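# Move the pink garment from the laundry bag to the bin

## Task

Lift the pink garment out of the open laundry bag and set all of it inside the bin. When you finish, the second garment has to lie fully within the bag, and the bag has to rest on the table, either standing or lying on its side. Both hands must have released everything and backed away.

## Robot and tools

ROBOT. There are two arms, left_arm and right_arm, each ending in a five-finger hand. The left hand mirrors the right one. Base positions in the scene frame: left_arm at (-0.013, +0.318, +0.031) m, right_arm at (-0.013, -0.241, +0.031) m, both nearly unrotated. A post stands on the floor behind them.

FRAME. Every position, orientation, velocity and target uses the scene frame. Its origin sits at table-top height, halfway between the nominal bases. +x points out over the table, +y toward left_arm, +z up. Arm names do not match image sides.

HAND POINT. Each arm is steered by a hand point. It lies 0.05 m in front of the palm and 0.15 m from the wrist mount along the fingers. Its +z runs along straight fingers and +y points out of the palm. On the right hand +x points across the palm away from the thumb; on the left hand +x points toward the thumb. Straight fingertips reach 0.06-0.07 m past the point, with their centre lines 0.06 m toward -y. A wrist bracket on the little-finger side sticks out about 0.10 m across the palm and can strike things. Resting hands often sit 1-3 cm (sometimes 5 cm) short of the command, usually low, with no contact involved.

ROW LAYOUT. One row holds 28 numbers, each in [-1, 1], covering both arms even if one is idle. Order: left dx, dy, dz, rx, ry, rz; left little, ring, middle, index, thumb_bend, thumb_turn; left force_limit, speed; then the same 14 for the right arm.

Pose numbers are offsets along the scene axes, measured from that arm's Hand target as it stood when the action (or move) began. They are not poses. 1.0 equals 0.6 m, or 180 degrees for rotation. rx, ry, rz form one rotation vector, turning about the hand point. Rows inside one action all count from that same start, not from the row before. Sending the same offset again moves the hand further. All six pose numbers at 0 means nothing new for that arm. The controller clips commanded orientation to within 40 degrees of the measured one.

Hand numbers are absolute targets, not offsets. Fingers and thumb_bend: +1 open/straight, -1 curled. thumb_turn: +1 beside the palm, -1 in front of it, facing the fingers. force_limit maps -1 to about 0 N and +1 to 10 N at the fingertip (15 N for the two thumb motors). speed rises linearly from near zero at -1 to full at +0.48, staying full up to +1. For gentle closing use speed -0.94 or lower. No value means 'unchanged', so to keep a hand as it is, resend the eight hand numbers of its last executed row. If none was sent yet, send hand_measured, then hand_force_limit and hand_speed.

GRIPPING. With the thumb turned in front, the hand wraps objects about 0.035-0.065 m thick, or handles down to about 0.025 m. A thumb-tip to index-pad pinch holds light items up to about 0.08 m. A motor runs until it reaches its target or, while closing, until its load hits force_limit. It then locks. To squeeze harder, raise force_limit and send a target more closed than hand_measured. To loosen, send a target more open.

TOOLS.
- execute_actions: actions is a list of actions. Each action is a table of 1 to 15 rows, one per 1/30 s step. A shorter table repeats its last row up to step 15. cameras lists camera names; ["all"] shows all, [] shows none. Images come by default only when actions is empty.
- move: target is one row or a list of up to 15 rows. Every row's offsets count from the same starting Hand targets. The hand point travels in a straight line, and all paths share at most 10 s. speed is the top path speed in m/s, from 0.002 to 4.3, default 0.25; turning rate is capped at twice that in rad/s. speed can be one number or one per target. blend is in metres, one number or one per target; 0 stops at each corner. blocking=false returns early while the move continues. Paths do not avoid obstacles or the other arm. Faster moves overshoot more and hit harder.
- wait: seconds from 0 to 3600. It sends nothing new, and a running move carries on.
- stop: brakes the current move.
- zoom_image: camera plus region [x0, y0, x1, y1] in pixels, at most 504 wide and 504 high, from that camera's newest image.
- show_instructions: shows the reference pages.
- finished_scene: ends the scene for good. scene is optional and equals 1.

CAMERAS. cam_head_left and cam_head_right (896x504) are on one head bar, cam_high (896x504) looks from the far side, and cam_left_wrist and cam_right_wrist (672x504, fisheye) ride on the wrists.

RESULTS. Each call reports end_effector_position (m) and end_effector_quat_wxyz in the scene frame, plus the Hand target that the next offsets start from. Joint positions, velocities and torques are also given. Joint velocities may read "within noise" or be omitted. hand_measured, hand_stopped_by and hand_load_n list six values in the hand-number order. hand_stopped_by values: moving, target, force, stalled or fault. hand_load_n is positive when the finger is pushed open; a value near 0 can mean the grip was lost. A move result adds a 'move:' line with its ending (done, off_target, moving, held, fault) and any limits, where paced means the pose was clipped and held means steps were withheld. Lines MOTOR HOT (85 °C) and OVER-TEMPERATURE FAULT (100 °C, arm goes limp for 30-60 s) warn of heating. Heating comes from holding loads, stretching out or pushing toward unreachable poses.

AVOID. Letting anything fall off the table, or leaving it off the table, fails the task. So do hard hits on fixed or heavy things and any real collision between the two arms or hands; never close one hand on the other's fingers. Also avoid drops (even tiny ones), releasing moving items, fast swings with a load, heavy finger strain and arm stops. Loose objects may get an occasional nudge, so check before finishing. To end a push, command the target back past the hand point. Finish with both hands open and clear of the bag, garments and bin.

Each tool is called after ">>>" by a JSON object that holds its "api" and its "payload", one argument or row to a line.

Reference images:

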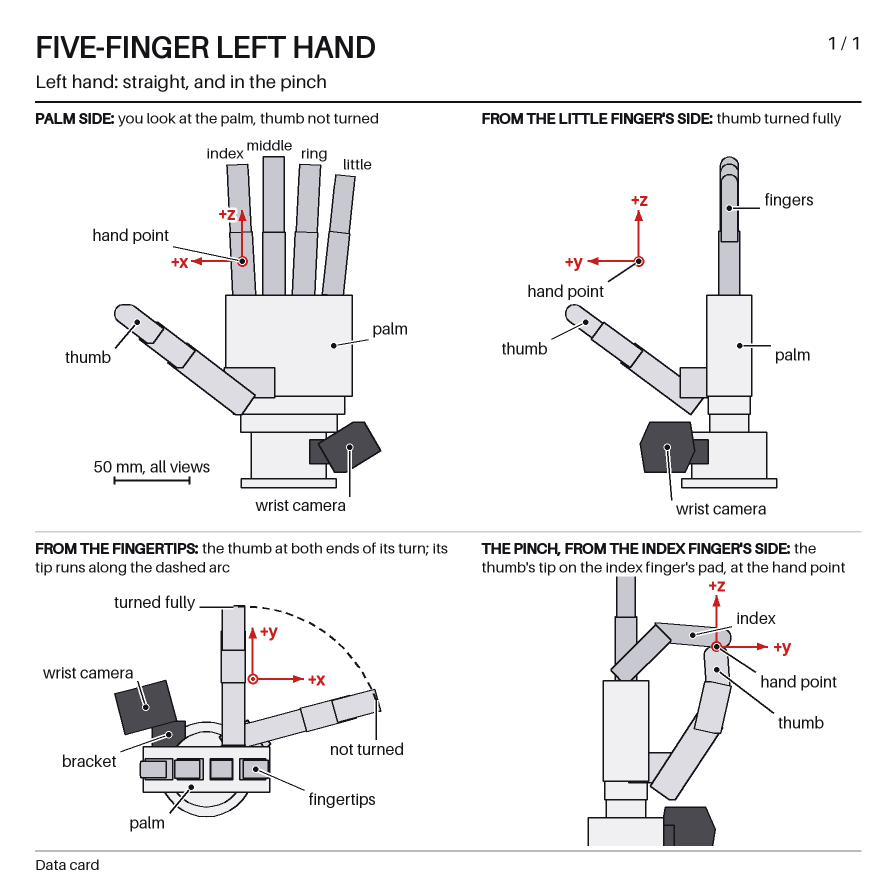

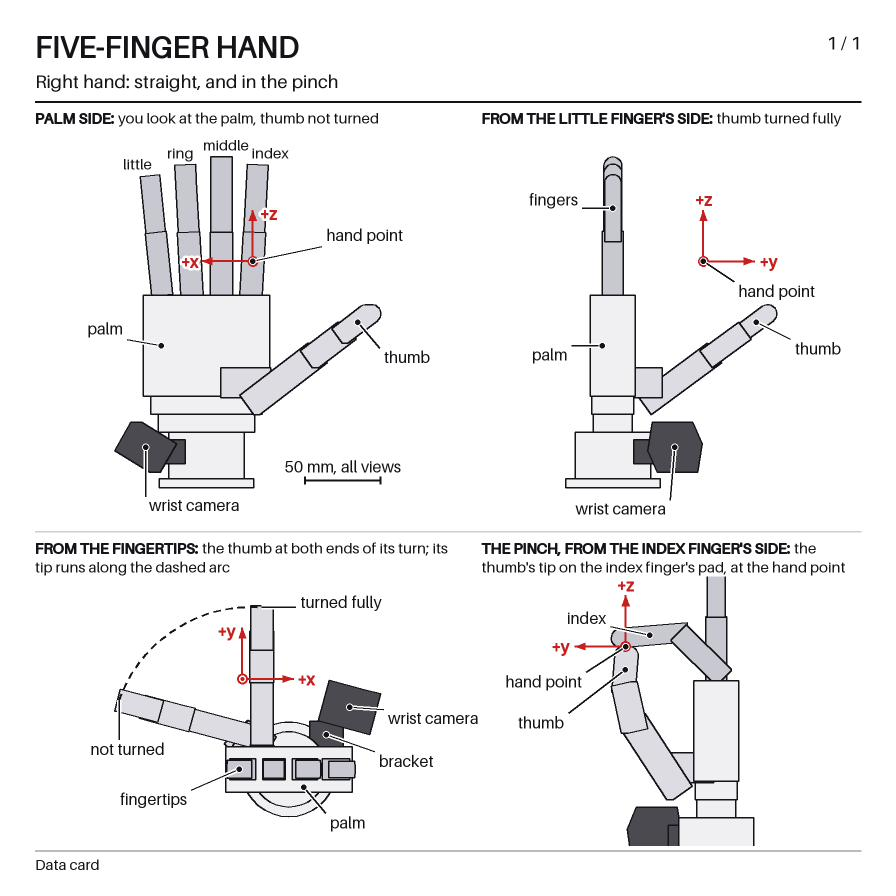

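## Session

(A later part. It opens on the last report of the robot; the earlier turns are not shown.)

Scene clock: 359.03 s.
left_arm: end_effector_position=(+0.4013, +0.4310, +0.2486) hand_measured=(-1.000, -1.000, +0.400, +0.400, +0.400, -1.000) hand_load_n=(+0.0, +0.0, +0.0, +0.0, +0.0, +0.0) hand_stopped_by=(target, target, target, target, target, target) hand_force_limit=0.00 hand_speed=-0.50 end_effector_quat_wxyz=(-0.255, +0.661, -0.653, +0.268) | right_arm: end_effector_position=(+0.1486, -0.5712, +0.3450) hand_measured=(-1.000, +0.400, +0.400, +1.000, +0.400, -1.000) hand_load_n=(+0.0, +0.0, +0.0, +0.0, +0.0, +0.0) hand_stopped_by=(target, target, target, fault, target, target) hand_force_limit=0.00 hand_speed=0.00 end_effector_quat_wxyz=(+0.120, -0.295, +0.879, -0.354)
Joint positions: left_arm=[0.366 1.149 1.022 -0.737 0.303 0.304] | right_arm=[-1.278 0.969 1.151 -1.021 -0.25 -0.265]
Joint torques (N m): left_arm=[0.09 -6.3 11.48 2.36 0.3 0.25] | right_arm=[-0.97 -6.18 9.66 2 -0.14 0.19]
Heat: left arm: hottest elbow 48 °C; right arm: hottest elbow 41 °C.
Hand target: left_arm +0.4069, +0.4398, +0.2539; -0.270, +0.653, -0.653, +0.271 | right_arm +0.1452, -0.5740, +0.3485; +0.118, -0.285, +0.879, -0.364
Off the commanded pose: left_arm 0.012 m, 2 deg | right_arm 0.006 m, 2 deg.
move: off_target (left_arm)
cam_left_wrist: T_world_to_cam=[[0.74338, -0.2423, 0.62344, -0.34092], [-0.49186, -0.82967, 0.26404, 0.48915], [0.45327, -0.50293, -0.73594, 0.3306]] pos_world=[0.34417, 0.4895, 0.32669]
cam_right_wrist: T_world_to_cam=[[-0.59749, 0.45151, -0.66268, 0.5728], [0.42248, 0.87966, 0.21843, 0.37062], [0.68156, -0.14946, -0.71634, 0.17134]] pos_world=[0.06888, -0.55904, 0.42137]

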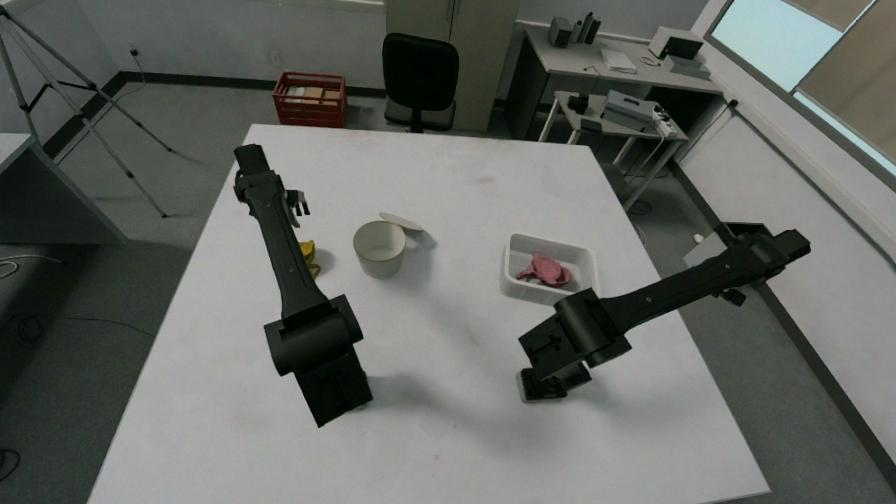

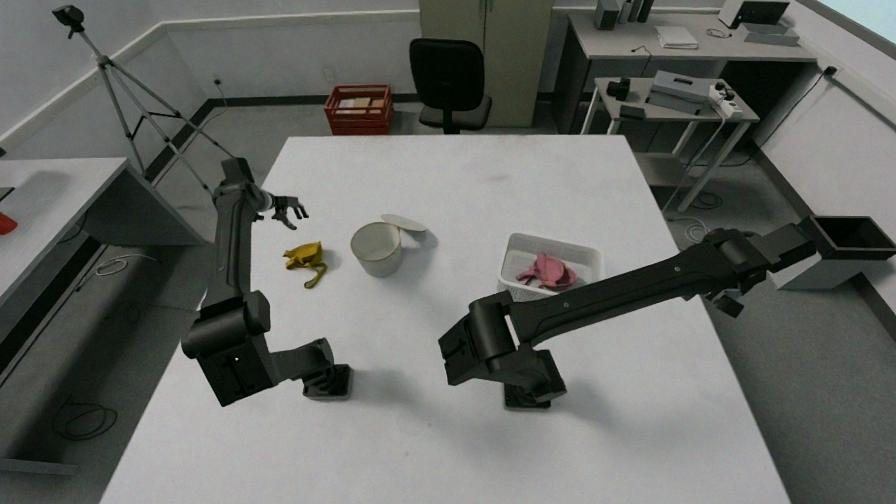

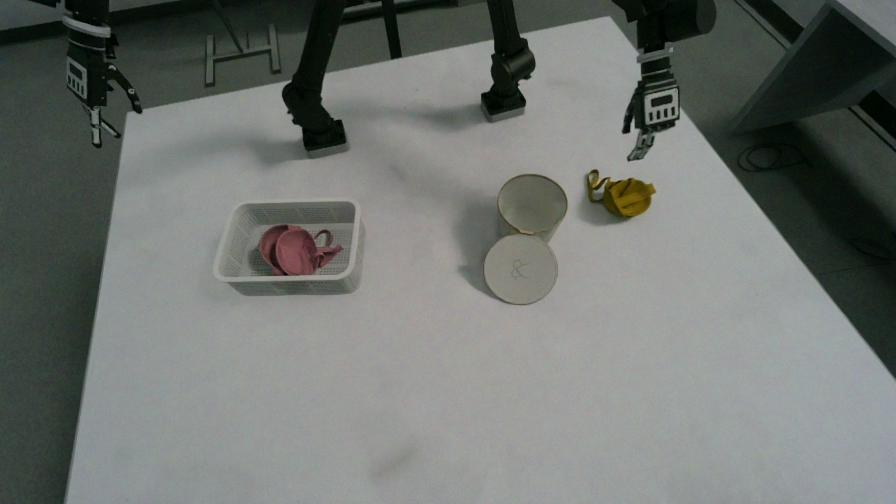

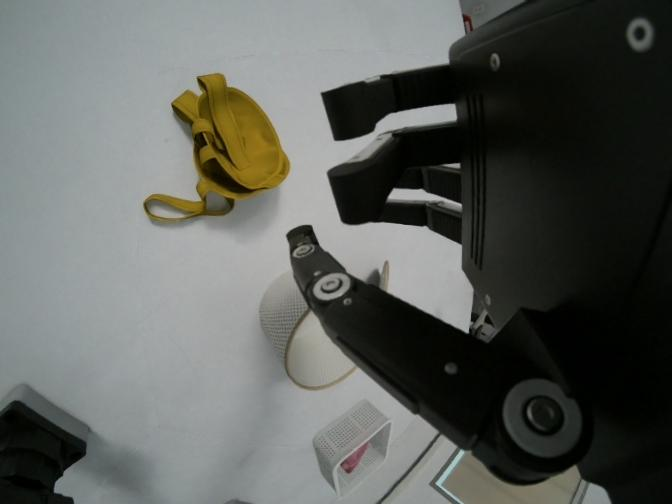

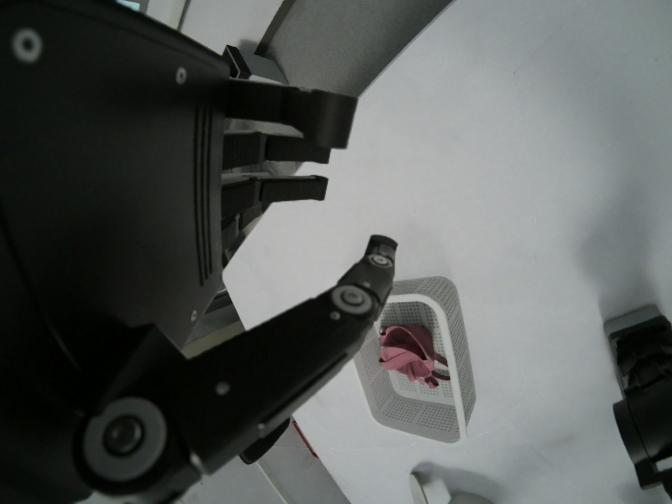

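>>> {"api": "move", "payload": {
  "target": [0.005,0.067,-0.23,0,0,0,-1,-1,0.4,0.4,0.4,-1,0.0,-0.5,0,0,0,0,0,0,-1,0.4,0.4,1,0.4,-1,0.0,0],
  "speed": 0.2,
  "cameras": ["cam_high","cam_head_right","cam_left_wrist"]
}}

>>> {"api": "zoom_image", "payload": {
  "camera": "cam_high",
  "region": [570, 130, 690, 240]
}}

>>> {"api": "zoom_image", "payload": {
  "camera": "cam_left_wrist",
  "region": [150, 50, 400, 300]
}}

Scene clock: 362.30 s.
left_arm: end_effector_position=(+0.4058, +0.4701, +0.1142) hand_measured=(-1.000, -1.000, +0.400, +0.400, +0.400, -1.000) hand_load_n=(+0.0, +0.0, +0.0, +0.0, +0.0, +0.0) hand_stopped_by=(target, target, target, target, target, target) hand_force_limit=0.00 hand_speed=-0.50 end_effector_quat_wxyz=(-0.257, +0.659, -0.653, +0.271) | right_arm: end_effector_position=(+0.1486, -0.5712, +0.3450) hand_measured=(-1.000, +0.400, +0.400, +1.000, +0.400, -1.000) hand_load_n=(+0.0, +0.0, +0.0, -0.5, +0.0, +0.0) hand_stopped_by=(target, target, target, fault, target, target) hand_force_limit=0.00 hand_speed=0.00 end_effector_quat_wxyz=(+0.120, -0.295, +0.879, -0.354)
Joint positions: left_arm=[0.457 1.336 0.806 -0.351 0.364 0.378] | right_arm=[-1.278 0.969 1.151 -1.021 -0.25 -0.265]
Joint torques (N m): left_arm=[0.85 -7.94 9.84 2.61 0.27 0.22] | right_arm=[-1.03 -6.18 9.66 2 -0.14 0.19]
Heat: left arm: hottest elbow 47 °C; right arm: hottest elbow 41 °C.
Hand target: left_arm +0.4098, +0.4802, +0.1159; -0.270, +0.654, -0.653, +0.270 | right_arm +0.1452, -0.5740, +0.3485; +0.118, -0.285, +0.879, -0.364
Off the commanded pose: left_arm 0.011 m, 2 deg | right_arm 0.006 m, 2 deg.
move: off_target (left_arm)
cam_left_wrist: T_world_to_cam=[[0.73852, -0.24443, 0.62837, -0.24863], [-0.49516, -0.82917, 0.25941, 0.56104], [0.45761, -0.50272, -0.73339, 0.24722]] pos_world=[0.34829, 0.5287, 0.192]
Images, in order (width x height): cam_head_right 896x504, cam_high 896x504, cam_left_wrist 672x504.

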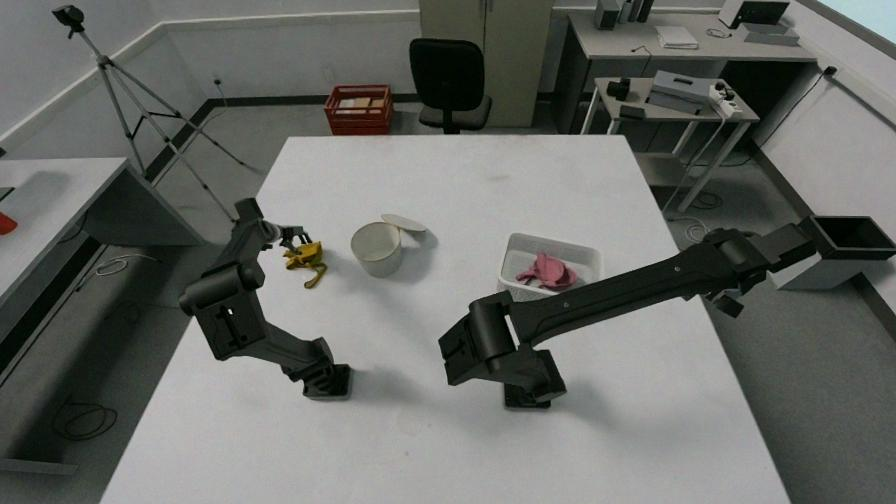

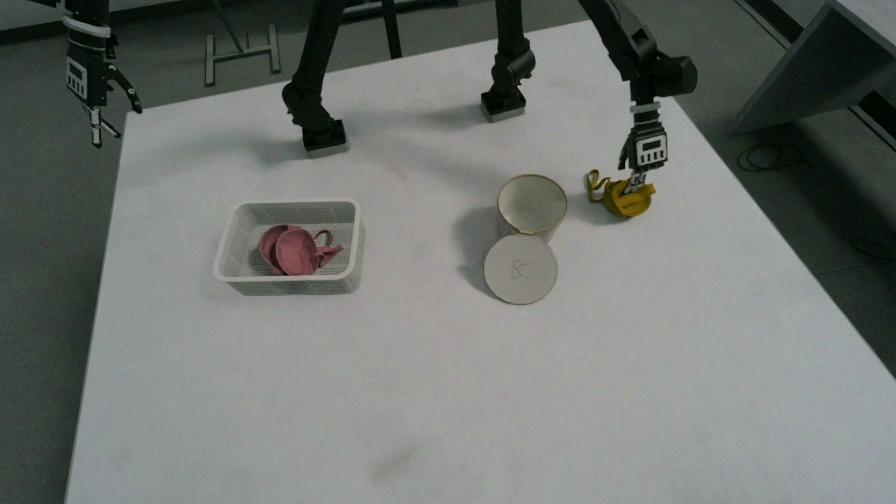

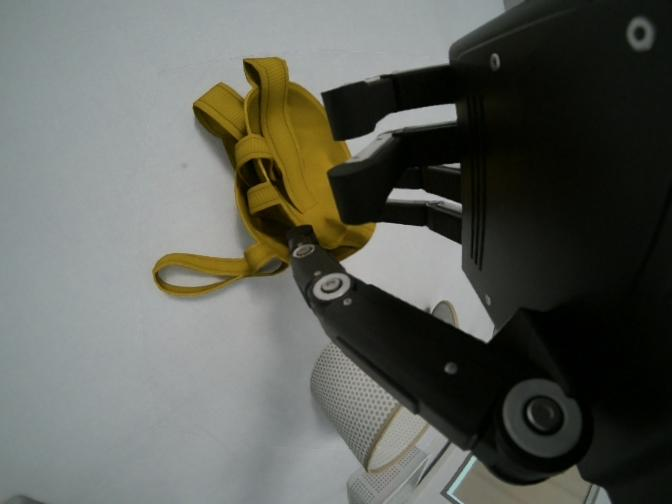

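Scaled by 4.200 from the camera's image (finer frame: 1280x720).

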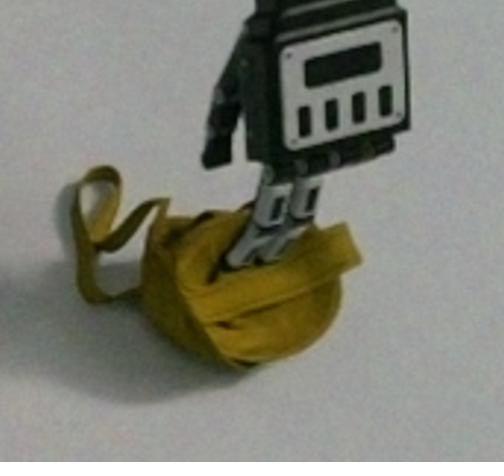

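Scaled by 2.016 from the camera's image (finer frame: 960x720).

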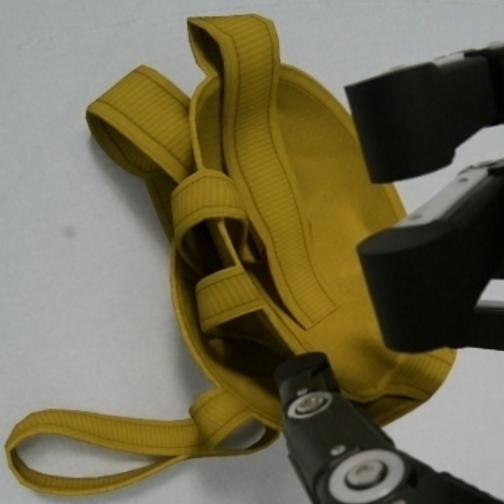

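>>> {"api": "move", "payload": {
  "target": [0.0,0.01,-0.115,0,0,0,-1,-1,0.4,0.4,0.4,-1,0.0,-0.5,0,0,0,0,0,0,-1,0.4,0.4,1,0.4,-1,0.0,0],
  "speed": 0.1,
  "cameras": ["cam_high","cam_left_wrist"]
}}

>>> {"api": "zoom_image", "payload": {
  "camera": "cam_high",
  "region": [570, 130, 690, 240]
}}

>>> {"api": "zoom_image", "payload": {
  "camera": "cam_left_wrist",
  "region": [150, 50, 400, 300]
}}

Scene clock: 364.63 s.
left_arm: end_effector_position=(+0.4090, +0.4768, +0.0496) hand_measured=(-1.000, -1.000, +0.400, +0.400, +0.400, -1.000) hand_load_n=(+0.0, +0.0, +0.0, +0.0, +0.0, +0.0) hand_stopped_by=(target, target, target, target, target, target) hand_force_limit=0.00 hand_speed=-0.50 end_effector_quat_wxyz=(-0.261, +0.656, -0.653, +0.272) | right_arm: end_effector_position=(+0.1486, -0.5712, +0.3450) hand_measured=(-1.000, +0.400, +0.400, +1.000, +0.400, -1.000) hand_load_n=(+0.0, +0.5, -0.5, +0.0, +0.0, +0.0) hand_stopped_by=(target, target, target, fault, target, target) hand_force_limit=0.00 hand_speed=0.00 end_effector_quat_wxyz=(+0.120, -0.295, +0.879, -0.354)
Joint positions: left_arm=[0.469 1.472 0.73 -0.133 0.373 0.388] | right_arm=[-1.278 0.969 1.151 -1.021 -0.25 -0.265]
Joint torques (N m): left_arm=[1.03 -8 8.17 2.56 0.32 0.21] | right_arm=[-0.97 -6.18 9.65 2 -0.14 0.19]
Heat: left arm: hottest elbow 47 °C; right arm: hottest elbow 41 °C.
Hand target: left_arm +0.4099, +0.4863, +0.0471; -0.271, +0.653, -0.653, +0.271 | right_arm +0.1452, -0.5740, +0.3485; +0.118, -0.285, +0.879, -0.364
Off the commanded pose: left_arm 0.010 m, 1 deg | right_arm 0.006 m, 2 deg.
move: done
cam_left_wrist: T_world_to_cam=[[0.73229, -0.2484, 0.63407, -0.20465], [-0.49901, -0.82932, 0.25143, 0.58693], [0.46339, -0.50053, -0.73126, 0.19818]] pos_world=[0.35092, 0.53511, 0.12711]

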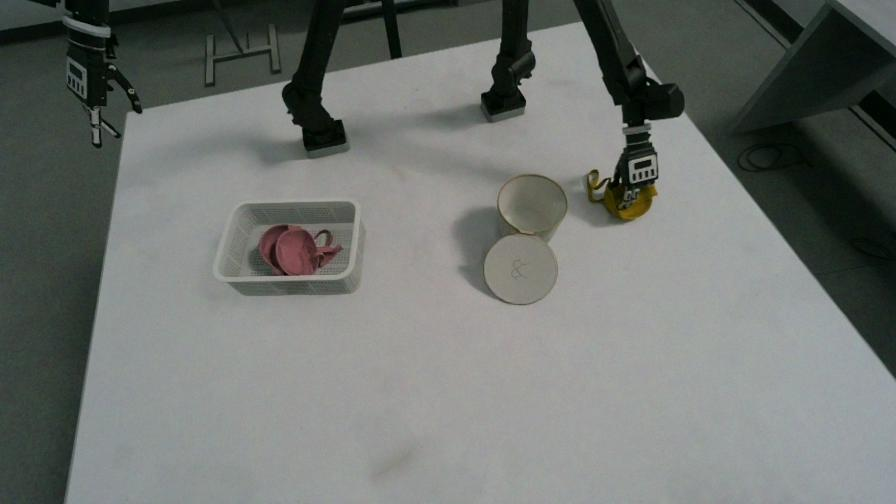

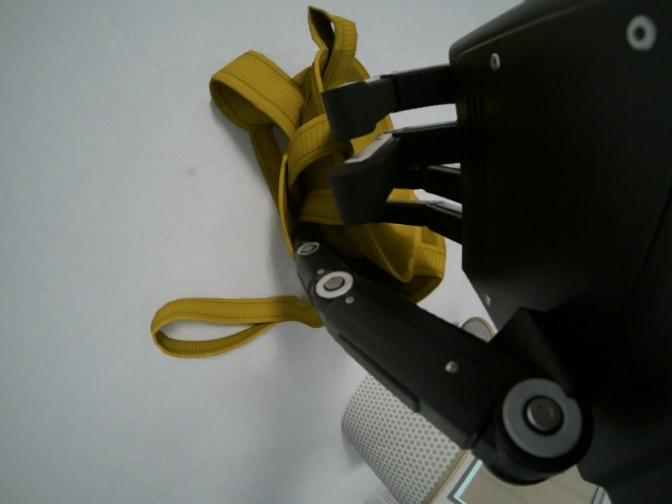

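Scaled by 4.200 from the camera's image (finer frame: 1280x720).

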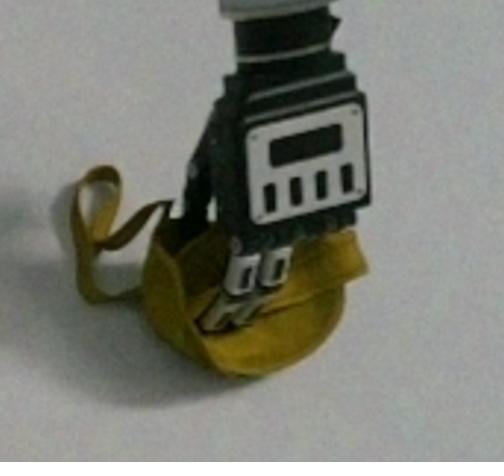

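Scaled by 2.016 from the camera's image (finer frame: 960x720).

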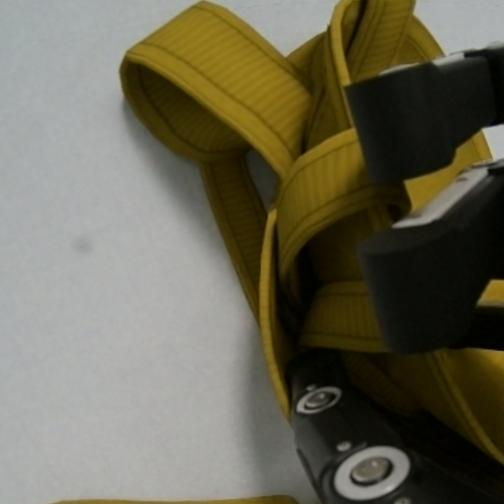

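>>> {"api": "move", "payload": {
  "target": [0.0,0.0,0.0,0,0,0,-1,-1,-0.1,-0.1,-0.1,-1,-0.2,-0.6,0,0,0,0,0,0,-1,0.4,0.4,1,0.4,-1,0.0,0],
  "speed": 0.1,
  "cameras": ["cam_left_wrist"]
}}

>>> {"api": "move", "payload": {
  "target": [0.0,0.0,0.0,0,0,0,-1,-1,-0.25,-0.25,-0.25,-1,0.0,-0.6,0,0,0,0,0,0,-1,0.4,0.4,1,0.4,-1,0.0,0],
  "speed": 0.1,
  "cameras": ["cam_left_wrist"]
}}

Scene clock: 366.13 s.
left_arm: end_effector_position=(+0.4093, +0.4770, +0.0498) hand_measured=(-1.000, -1.000, -0.100, -0.100, -0.098, -1.000) hand_load_n=(+0.0, +0.0, +1.0, +1.5, +2.5, +1.0) hand_stopped_by=(target, target, target, target, target, target) hand_force_limit=-0.20 hand_speed=-0.60 end_effector_quat_wxyz=(-0.262, +0.656, -0.653, +0.273) | right_arm: end_effector_position=(+0.1486, -0.5712, +0.3450) hand_measured=(-1.000, +0.400, +0.400, +1.000, +0.400, -1.000) hand_load_n=(+0.0, +0.0, +0.0, +0.0, +0.0, +0.0) hand_stopped_by=(target, target, target, fault, target, target) hand_force_limit=0.00 hand_speed=0.00 end_effector_quat_wxyz=(+0.120, -0.295, +0.879, -0.354)
Joint positions: left_arm=[0.469 1.472 0.73 -0.131 0.373 0.39] | right_arm=[-1.278 0.969 1.151 -1.021 -0.25 -0.265]
Joint torques (N m): left_arm=[1.55 -7.41 8.2 2.37 0.32 0.22] | right_arm=[-0.97 -6.18 9.66 2 -0.14 0.19]
Heat: left arm: hottest elbow 46 °C; right arm: hottest elbow 41 °C.
Hand target: left_arm +0.4100, +0.4862, +0.0471; -0.271, +0.653, -0.653, +0.271 | right_arm +0.1452, -0.5740, +0.3485; +0.118, -0.285, +0.879, -0.364
Off the commanded pose: left_arm 0.010 m, 1 deg | right_arm 0.006 m, 2 deg.
move: done
cam_left_wrist: T_world_to_cam=[[0.73109, -0.25003, 0.63482, -0.20368], [-0.50031, -0.82908, 0.24964, 0.58778], [0.4639, -0.50011, -0.73122, 0.19781]] pos_world=[0.35122, 0.53532, 0.12721]

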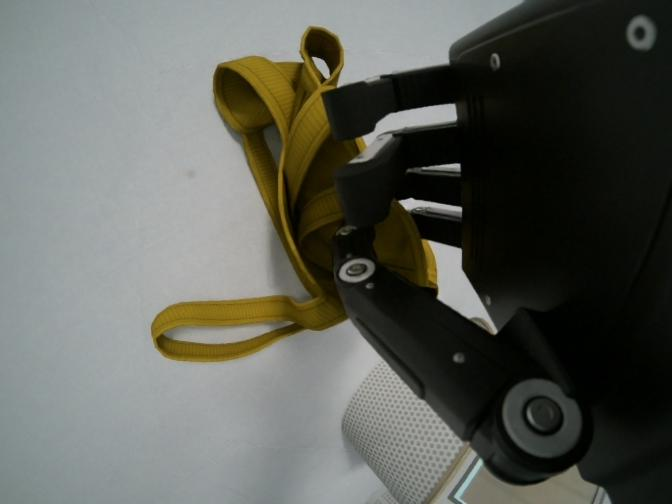

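Scene clock: 366.63 s.
left_arm: end_effector_position=(+0.4097, +0.4771, +0.0499) hand_measured=(-1.000, -1.000, -0.204, -0.206, -0.168, -1.000) hand_load_n=(+0.0, +0.0, +9.0, +5.5, +9.5, +1.0) hand_stopped_by=(target, target, force, force, force, target) hand_force_limit=0.00 hand_speed=-0.60 end_effector_quat_wxyz=(-0.263, +0.655, -0.653, +0.273) | right_arm: end_effector_position=(+0.1486, -0.5712, +0.3450) hand_measured=(-1.000, +0.400, +0.400, +1.000, +0.400, -1.000) hand_load_n=(+0.0, +0.0, +0.5, +0.0, +0.0, +0.0) hand_stopped_by=(target, target, target, fault, target, target) hand_force_limit=0.00 hand_speed=0.00 end_effector_quat_wxyz=(+0.120, -0.295, +0.879, -0.354)
Joint positions: left_arm=[0.469 1.472 0.73 -0.13 0.373 0.39] | right_arm=[-1.278 0.969 1.151 -1.021 -0.25 -0.265]
Joint torques (N m): left_arm=[0.79 -8.18 8.27 2.3 0.26 0.2] | right_arm=[-1.03 -6.24 9.65 2 -0.14 0.19]
Heat: left arm: hottest elbow 46 °C; right arm: hottest elbow 41 °C.
Hand target: left_arm +0.4100, +0.4862, +0.0471; -0.271, +0.653, -0.653, +0.271 | right_arm +0.1452, -0.5740, +0.3485; +0.118, -0.285, +0.879, -0.364
Off the commanded pose: left_arm 0.009 m, 1 deg | right_arm 0.006 m, 2 deg.
move: done
cam_left_wrist: T_world_to_cam=[[0.73026, -0.25049, 0.63559, -0.2035], [-0.50059, -0.82931, 0.24831, 0.58831], [0.4649, -0.4995, -0.731, 0.19721]] pos_world=[0.35142, 0.53542, 0.12741]

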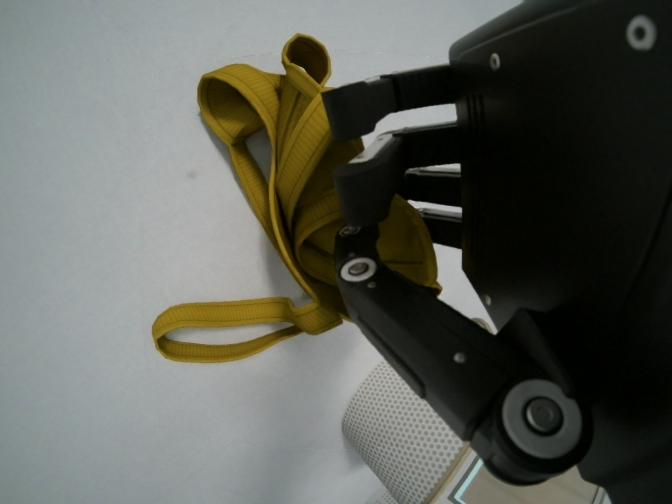

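>>> {"api": "move", "payload": {
  "target": [0.0,0.0,0.2,0,0,0,-1,-1,-0.25,-0.25,-0.25,-1,0.0,-0.6,0,0,0,0,0,0,-1,0.4,0.4,1,0.4,-1,0.0,0],
  "speed": 0.1,
  "cameras": ["cam_left_wrist","cam_high"]
}}

>>> {"api": "zoom_image", "payload": {
  "camera": "cam_high",
  "region": [570, 130, 690, 240]
}}

Scene clock: 368.80 s.
left_arm: end_effector_position=(+0.3998, +0.4713, +0.1439) hand_measured=(-1.000, -1.000, -0.204, -0.206, -0.168, -1.000) hand_load_n=(+0.0, +0.0, +8.5, +6.0, +9.5, +1.0) hand_stopped_by=(target, target, force, force, force, target) hand_force_limit=0.00 hand_speed=-0.60 end_effector_quat_wxyz=(-0.248, +0.661, -0.655, +0.269) | right_arm: end_effector_position=(+0.1486, -0.5712, +0.3450) hand_measured=(-1.000, +0.400, +0.400, +1.000, +0.400, -1.000) hand_load_n=(+0.0, +0.0, +0.0, +0.0, +0.0, +0.0) hand_stopped_by=(target, target, target, fault, target, target) hand_force_limit=0.00 hand_speed=0.00 end_effector_quat_wxyz=(+0.120, -0.295, +0.879, -0.354)
Joint positions: left_arm=[0.469 1.293 0.86 -0.473 0.373 0.39] | right_arm=[-1.278 0.969 1.151 -1.021 -0.25 -0.265]
Joint torques (N m): left_arm=[0.62 -9.17 13.91 0.7 0.25 0.21] | right_arm=[-0.97 -6.18 9.66 2 -0.13 0.19]
Heat: left arm: hottest elbow 46 °C; right arm: hottest elbow 41 °C.
Hand target: left_arm +0.4099, +0.4861, +0.1669; -0.270, +0.653, -0.653, +0.271 | right_arm +0.1452, -0.5740, +0.3485; +0.118, -0.285, +0.879, -0.364
Off the commanded pose: left_arm 0.029 m, 3 deg | right_arm 0.006 m, 2 deg.
move: off_target (left_arm)
cam_left_wrist: T_world_to_cam=[[0.74799, -0.24015, 0.61874, -0.26698], [-0.49324, -0.82491, 0.27611, 0.54617], [0.4441, -0.51172, -0.73548, 0.28226]] pos_world=[0.34374, 0.53087, 0.22198]
Images, in order (width x height): cam_high 896x504, cam_left_wrist 672x504.

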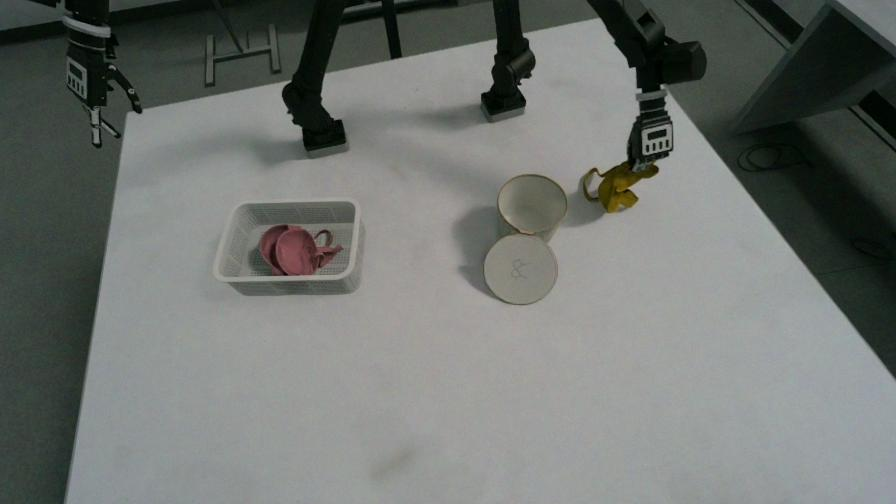

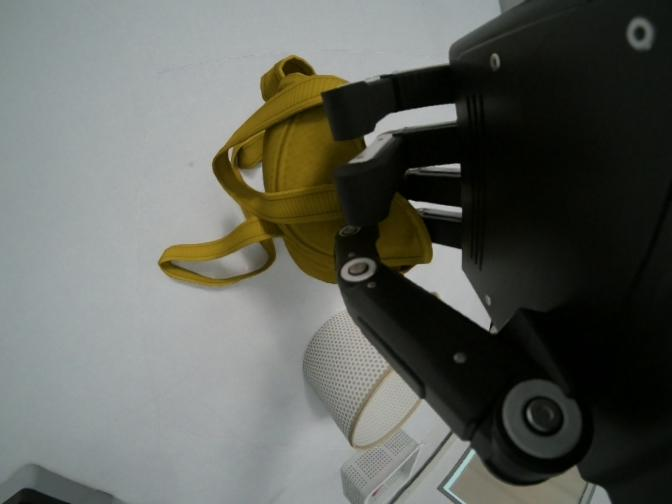

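Scaled by 4.200 from the camera's image (finer frame: 1280x720).

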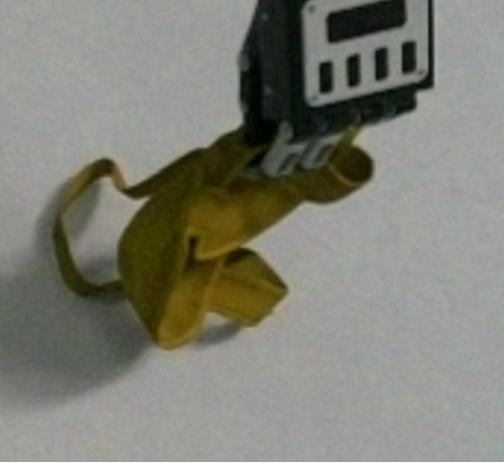

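>>> {"api": "move", "payload": {
  "target": [0.01,0.0,0.5,0,0,0,-1,-1,-0.25,-0.25,-0.25,-1,0.0,-0.6,0,0,0,0,0,0,-1,0.4,0.4,1,0.4,-1,0.0,0],
  "speed": 0.15,
  "cameras": ["cam_left_wrist","cam_high","cam_head_right"]
}}

>>> {"api": "zoom_image", "payload": {
  "camera": "cam_high",
  "region": [500, 30, 740, 240]
}}

Scene clock: 371.97 s.
left_arm: end_effector_position=(+0.4142, +0.4801, +0.4486) hand_measured=(-1.000, -1.000, -0.204, -0.206, -0.168, -1.000) hand_load_n=(+0.0, +0.0, +8.5, +6.0, +9.5, +1.5) hand_stopped_by=(target, target, force, force, force, target) hand_force_limit=0.00 hand_speed=-0.60 end_effector_quat_wxyz=(-0.255, +0.659, -0.654, +0.270) | right_arm: end_effector_position=(+0.1486, -0.5712, +0.3450) hand_measured=(-1.000, +0.400, +0.400, +1.000, +0.400, -1.000) hand_load_n=(+0.0, +0.0, +0.0, -0.5, +0.0, +0.0) hand_stopped_by=(target, target, target, fault, target, target) hand_force_limit=0.00 hand_speed=0.00 end_effector_quat_wxyz=(+0.120, -0.295, +0.879, -0.354)
Joint positions: left_arm=[0.469 1.307 1.69 -1.273 0.372 0.39] | right_arm=[-1.278 0.969 1.151 -1.021 -0.25 -0.265]
Joint torques (N m): left_arm=[0.03 -8 14.43 0.76 0.19 0.13] | right_arm=[-1.03 -6.18 9.66 1.99 -0.14 0.19]
Heat: left arm: hottest elbow 47 °C; right arm: hottest elbow 41 °C.
Hand target: left_arm +0.4159, +0.4861, +0.4669; -0.270, +0.653, -0.653, +0.271 | right_arm +0.1452, -0.5740, +0.3485; +0.118, -0.285, +0.879, -0.364
Off the commanded pose: left_arm 0.019 m, 2 deg | right_arm 0.006 m, 2 deg.
move: off_target (left_arm)
cam_left_wrist: T_world_to_cam=[[0.74053, -0.24512, 0.62572, -0.46188], [-0.49599, -0.82761, 0.26279, 0.48485], [0.45344, -0.50496, -0.73445, 0.49697]] pos_world=[0.35718, 0.539, 0.52659]
Images, in order (width x height): cam_head_right 896x504, cam_high 896x504, cam_left_wrist 672x504.

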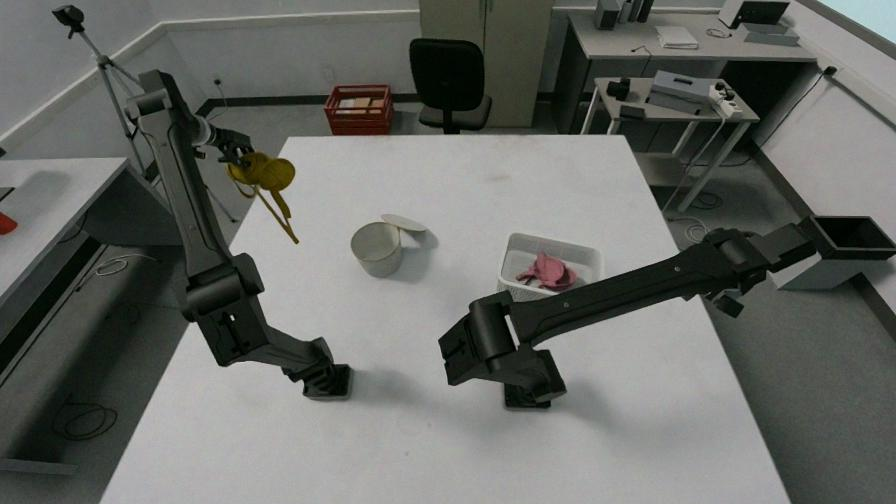

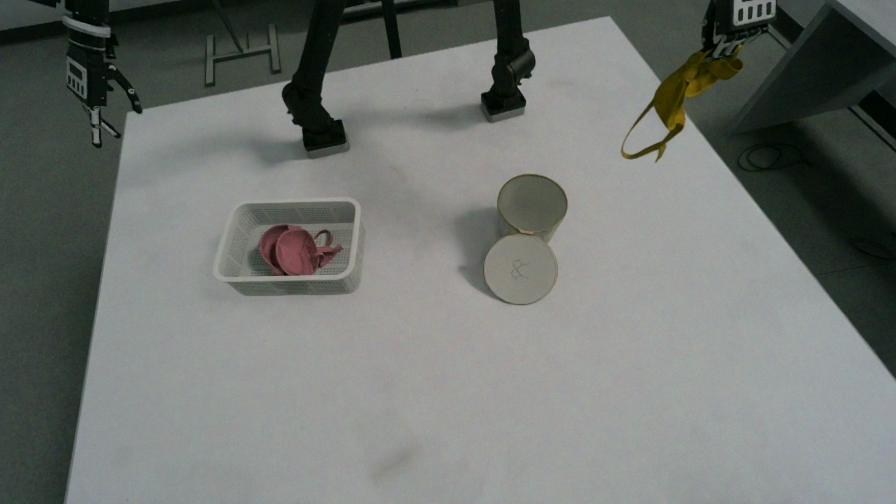

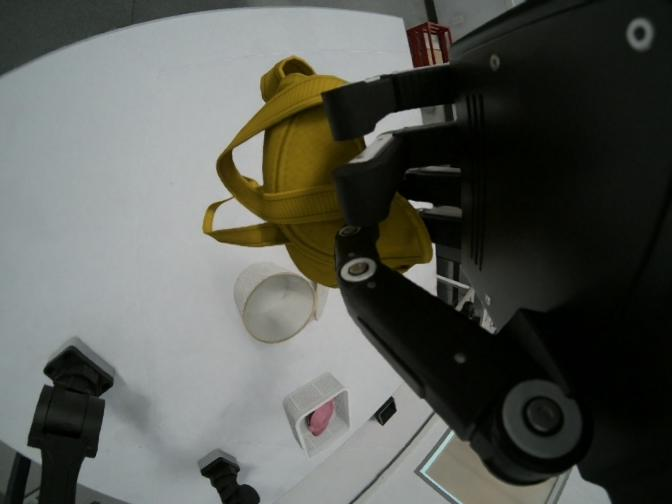

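Scaled by 2.100 from the camera's image (finer frame: 1280x720).

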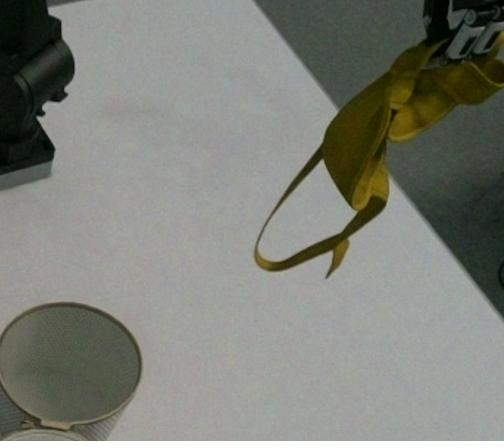

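>>> {"api": "move", "payload": {
  "target": [
    [0.0,0.0,0.083,0,0,0,-1,-1,-0.25,-0.25,-0.25,-1,0.0,-0.6,0,0,0,0,0,0,-1,0.4,0.4,1,0.4,-1,0.0,0],
    [0.057,-0.413,0.083,0,0,0,-1,-1,-0.25,-0.25,-0.25,-1,0.0,-0.6,0,0,0,0,0,0,-1,0.4,0.4,1,0.4,-1,0.0,0]
  ],
  "speed": 0.13,
  "blend": 0.03,
  "cameras": ["cam_left_wrist","cam_high","cam_head_right","cam_head_left"]
}}

>>> {"api": "zoom_image", "payload": {
  "camera": "cam_high",
  "region": [450, 50, 700, 310]
}}

>>> {"api": "zoom_image", "payload": {
  "camera": "cam_head_right",
  "region": [250, 100, 500, 350]
}}

Scene clock: 376.63 s.
left_arm: end_effector_position=(+0.4412, +0.2454, +0.5000) hand_measured=(-1.000, -1.000, -0.204, -0.206, -0.168, -1.000) hand_load_n=(+0.0, +0.0, +8.5, +5.5, +9.5, +1.5) hand_stopped_by=(target, target, force, force, force, target) hand_force_limit=0.00 hand_speed=-0.60 end_effector_quat_wxyz=(-0.259, +0.656, -0.663, +0.249) | right_arm: end_effector_position=(+0.1486, -0.5712, +0.3450) hand_measured=(-1.000, +0.400, +0.400, +1.000, +0.400, -1.000) hand_load_n=(+0.0, +0.0, +0.0, +0.0, +0.0, +0.0) hand_stopped_by=(target, target, target, fault, target, target) hand_force_limit=0.00 hand_speed=0.00 end_effector_quat_wxyz=(+0.120, -0.295, +0.879, -0.354)
Joint positions: left_arm=[-0.181 1.318 1.853 -1.375 -0.089 -0.075] | right_arm=[-1.278 0.969 1.151 -1.021 -0.25 -0.265]
Joint torques (N m): left_arm=[-1.38 -7.88 12.82 2.45 -0.12 -0.09] | right_arm=[-0.97 -6.18 9.65 2 -0.14 0.19]
Heat: left arm: hottest elbow 47 °C; right arm: hottest elbow 41 °C.
Hand target: left_arm +0.4502, +0.2383, +0.5168; -0.270, +0.653, -0.653, +0.271 | right_arm +0.1452, -0.5740, +0.3485; +0.118, -0.285, +0.879, -0.364
Off the commanded pose: left_arm 0.020 m, 3 deg | right_arm 0.006 m, 2 deg.
move: off_target (left_arm); blend cut to 0.0249 m at target 1
cam_left_wrist: T_world_to_cam=[[0.7555, -0.2703, 0.59679, -0.55745], [-0.49161, -0.83602, 0.2437, 0.30009], [0.43306, -0.47751, -0.76449, 0.42115]] pos_world=[0.3863, 0.3013, 0.58151]
Images, in order (width x height): cam_head_left 896x504, cam_head_right 896x504, cam_high 896x504, cam_left_wrist 672x504.

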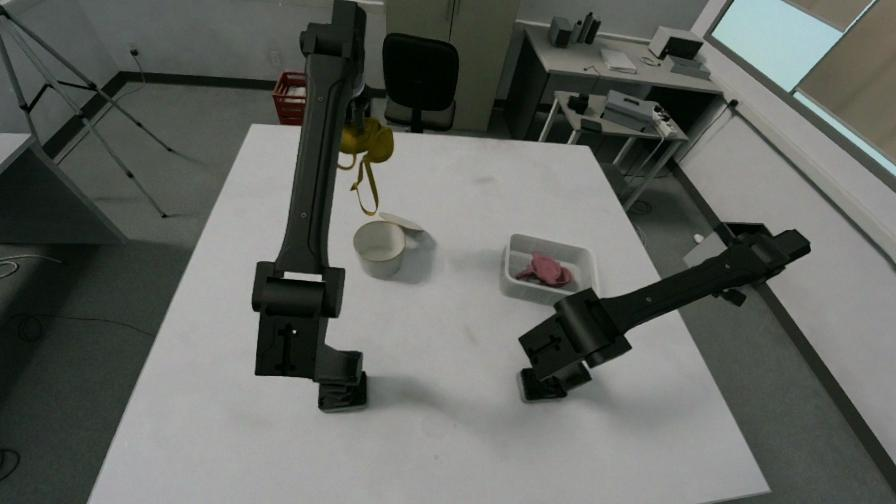

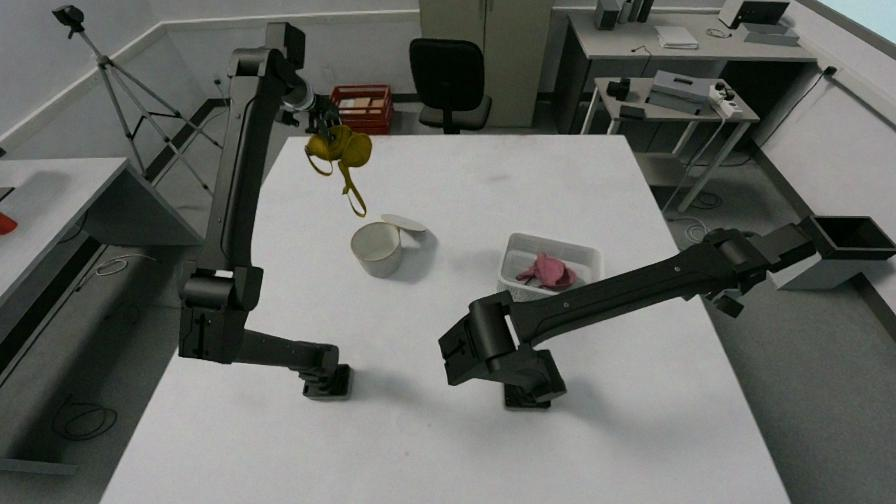

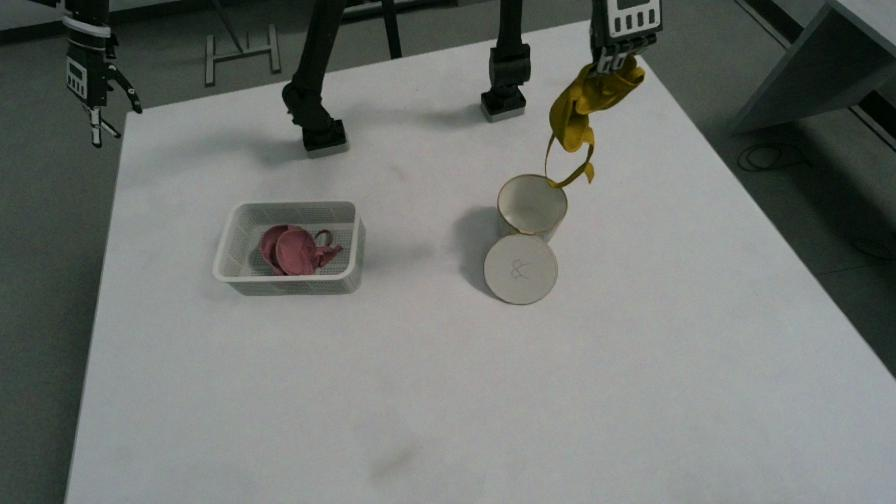

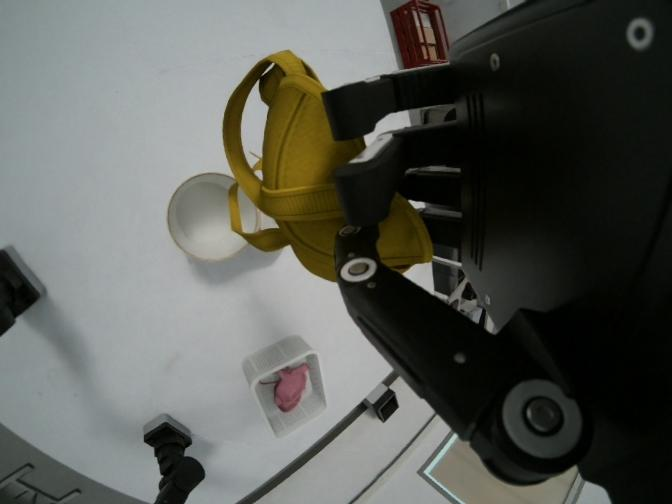

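Scaled by 1.938 from the camera's image (finer frame: 1280x720).

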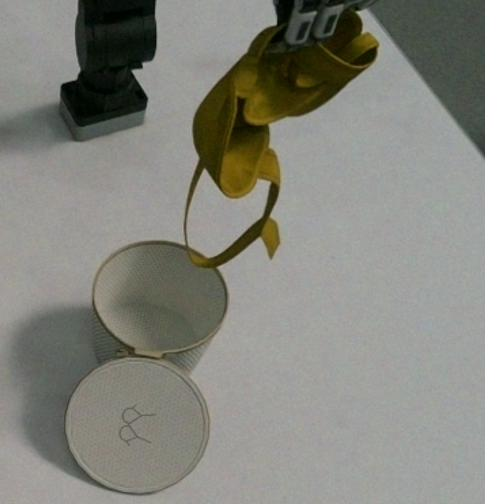

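Scaled by 2.016 from the camera's image (finer frame: 1280x720).

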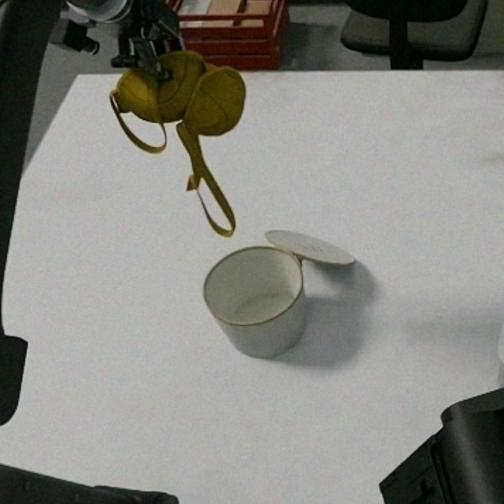

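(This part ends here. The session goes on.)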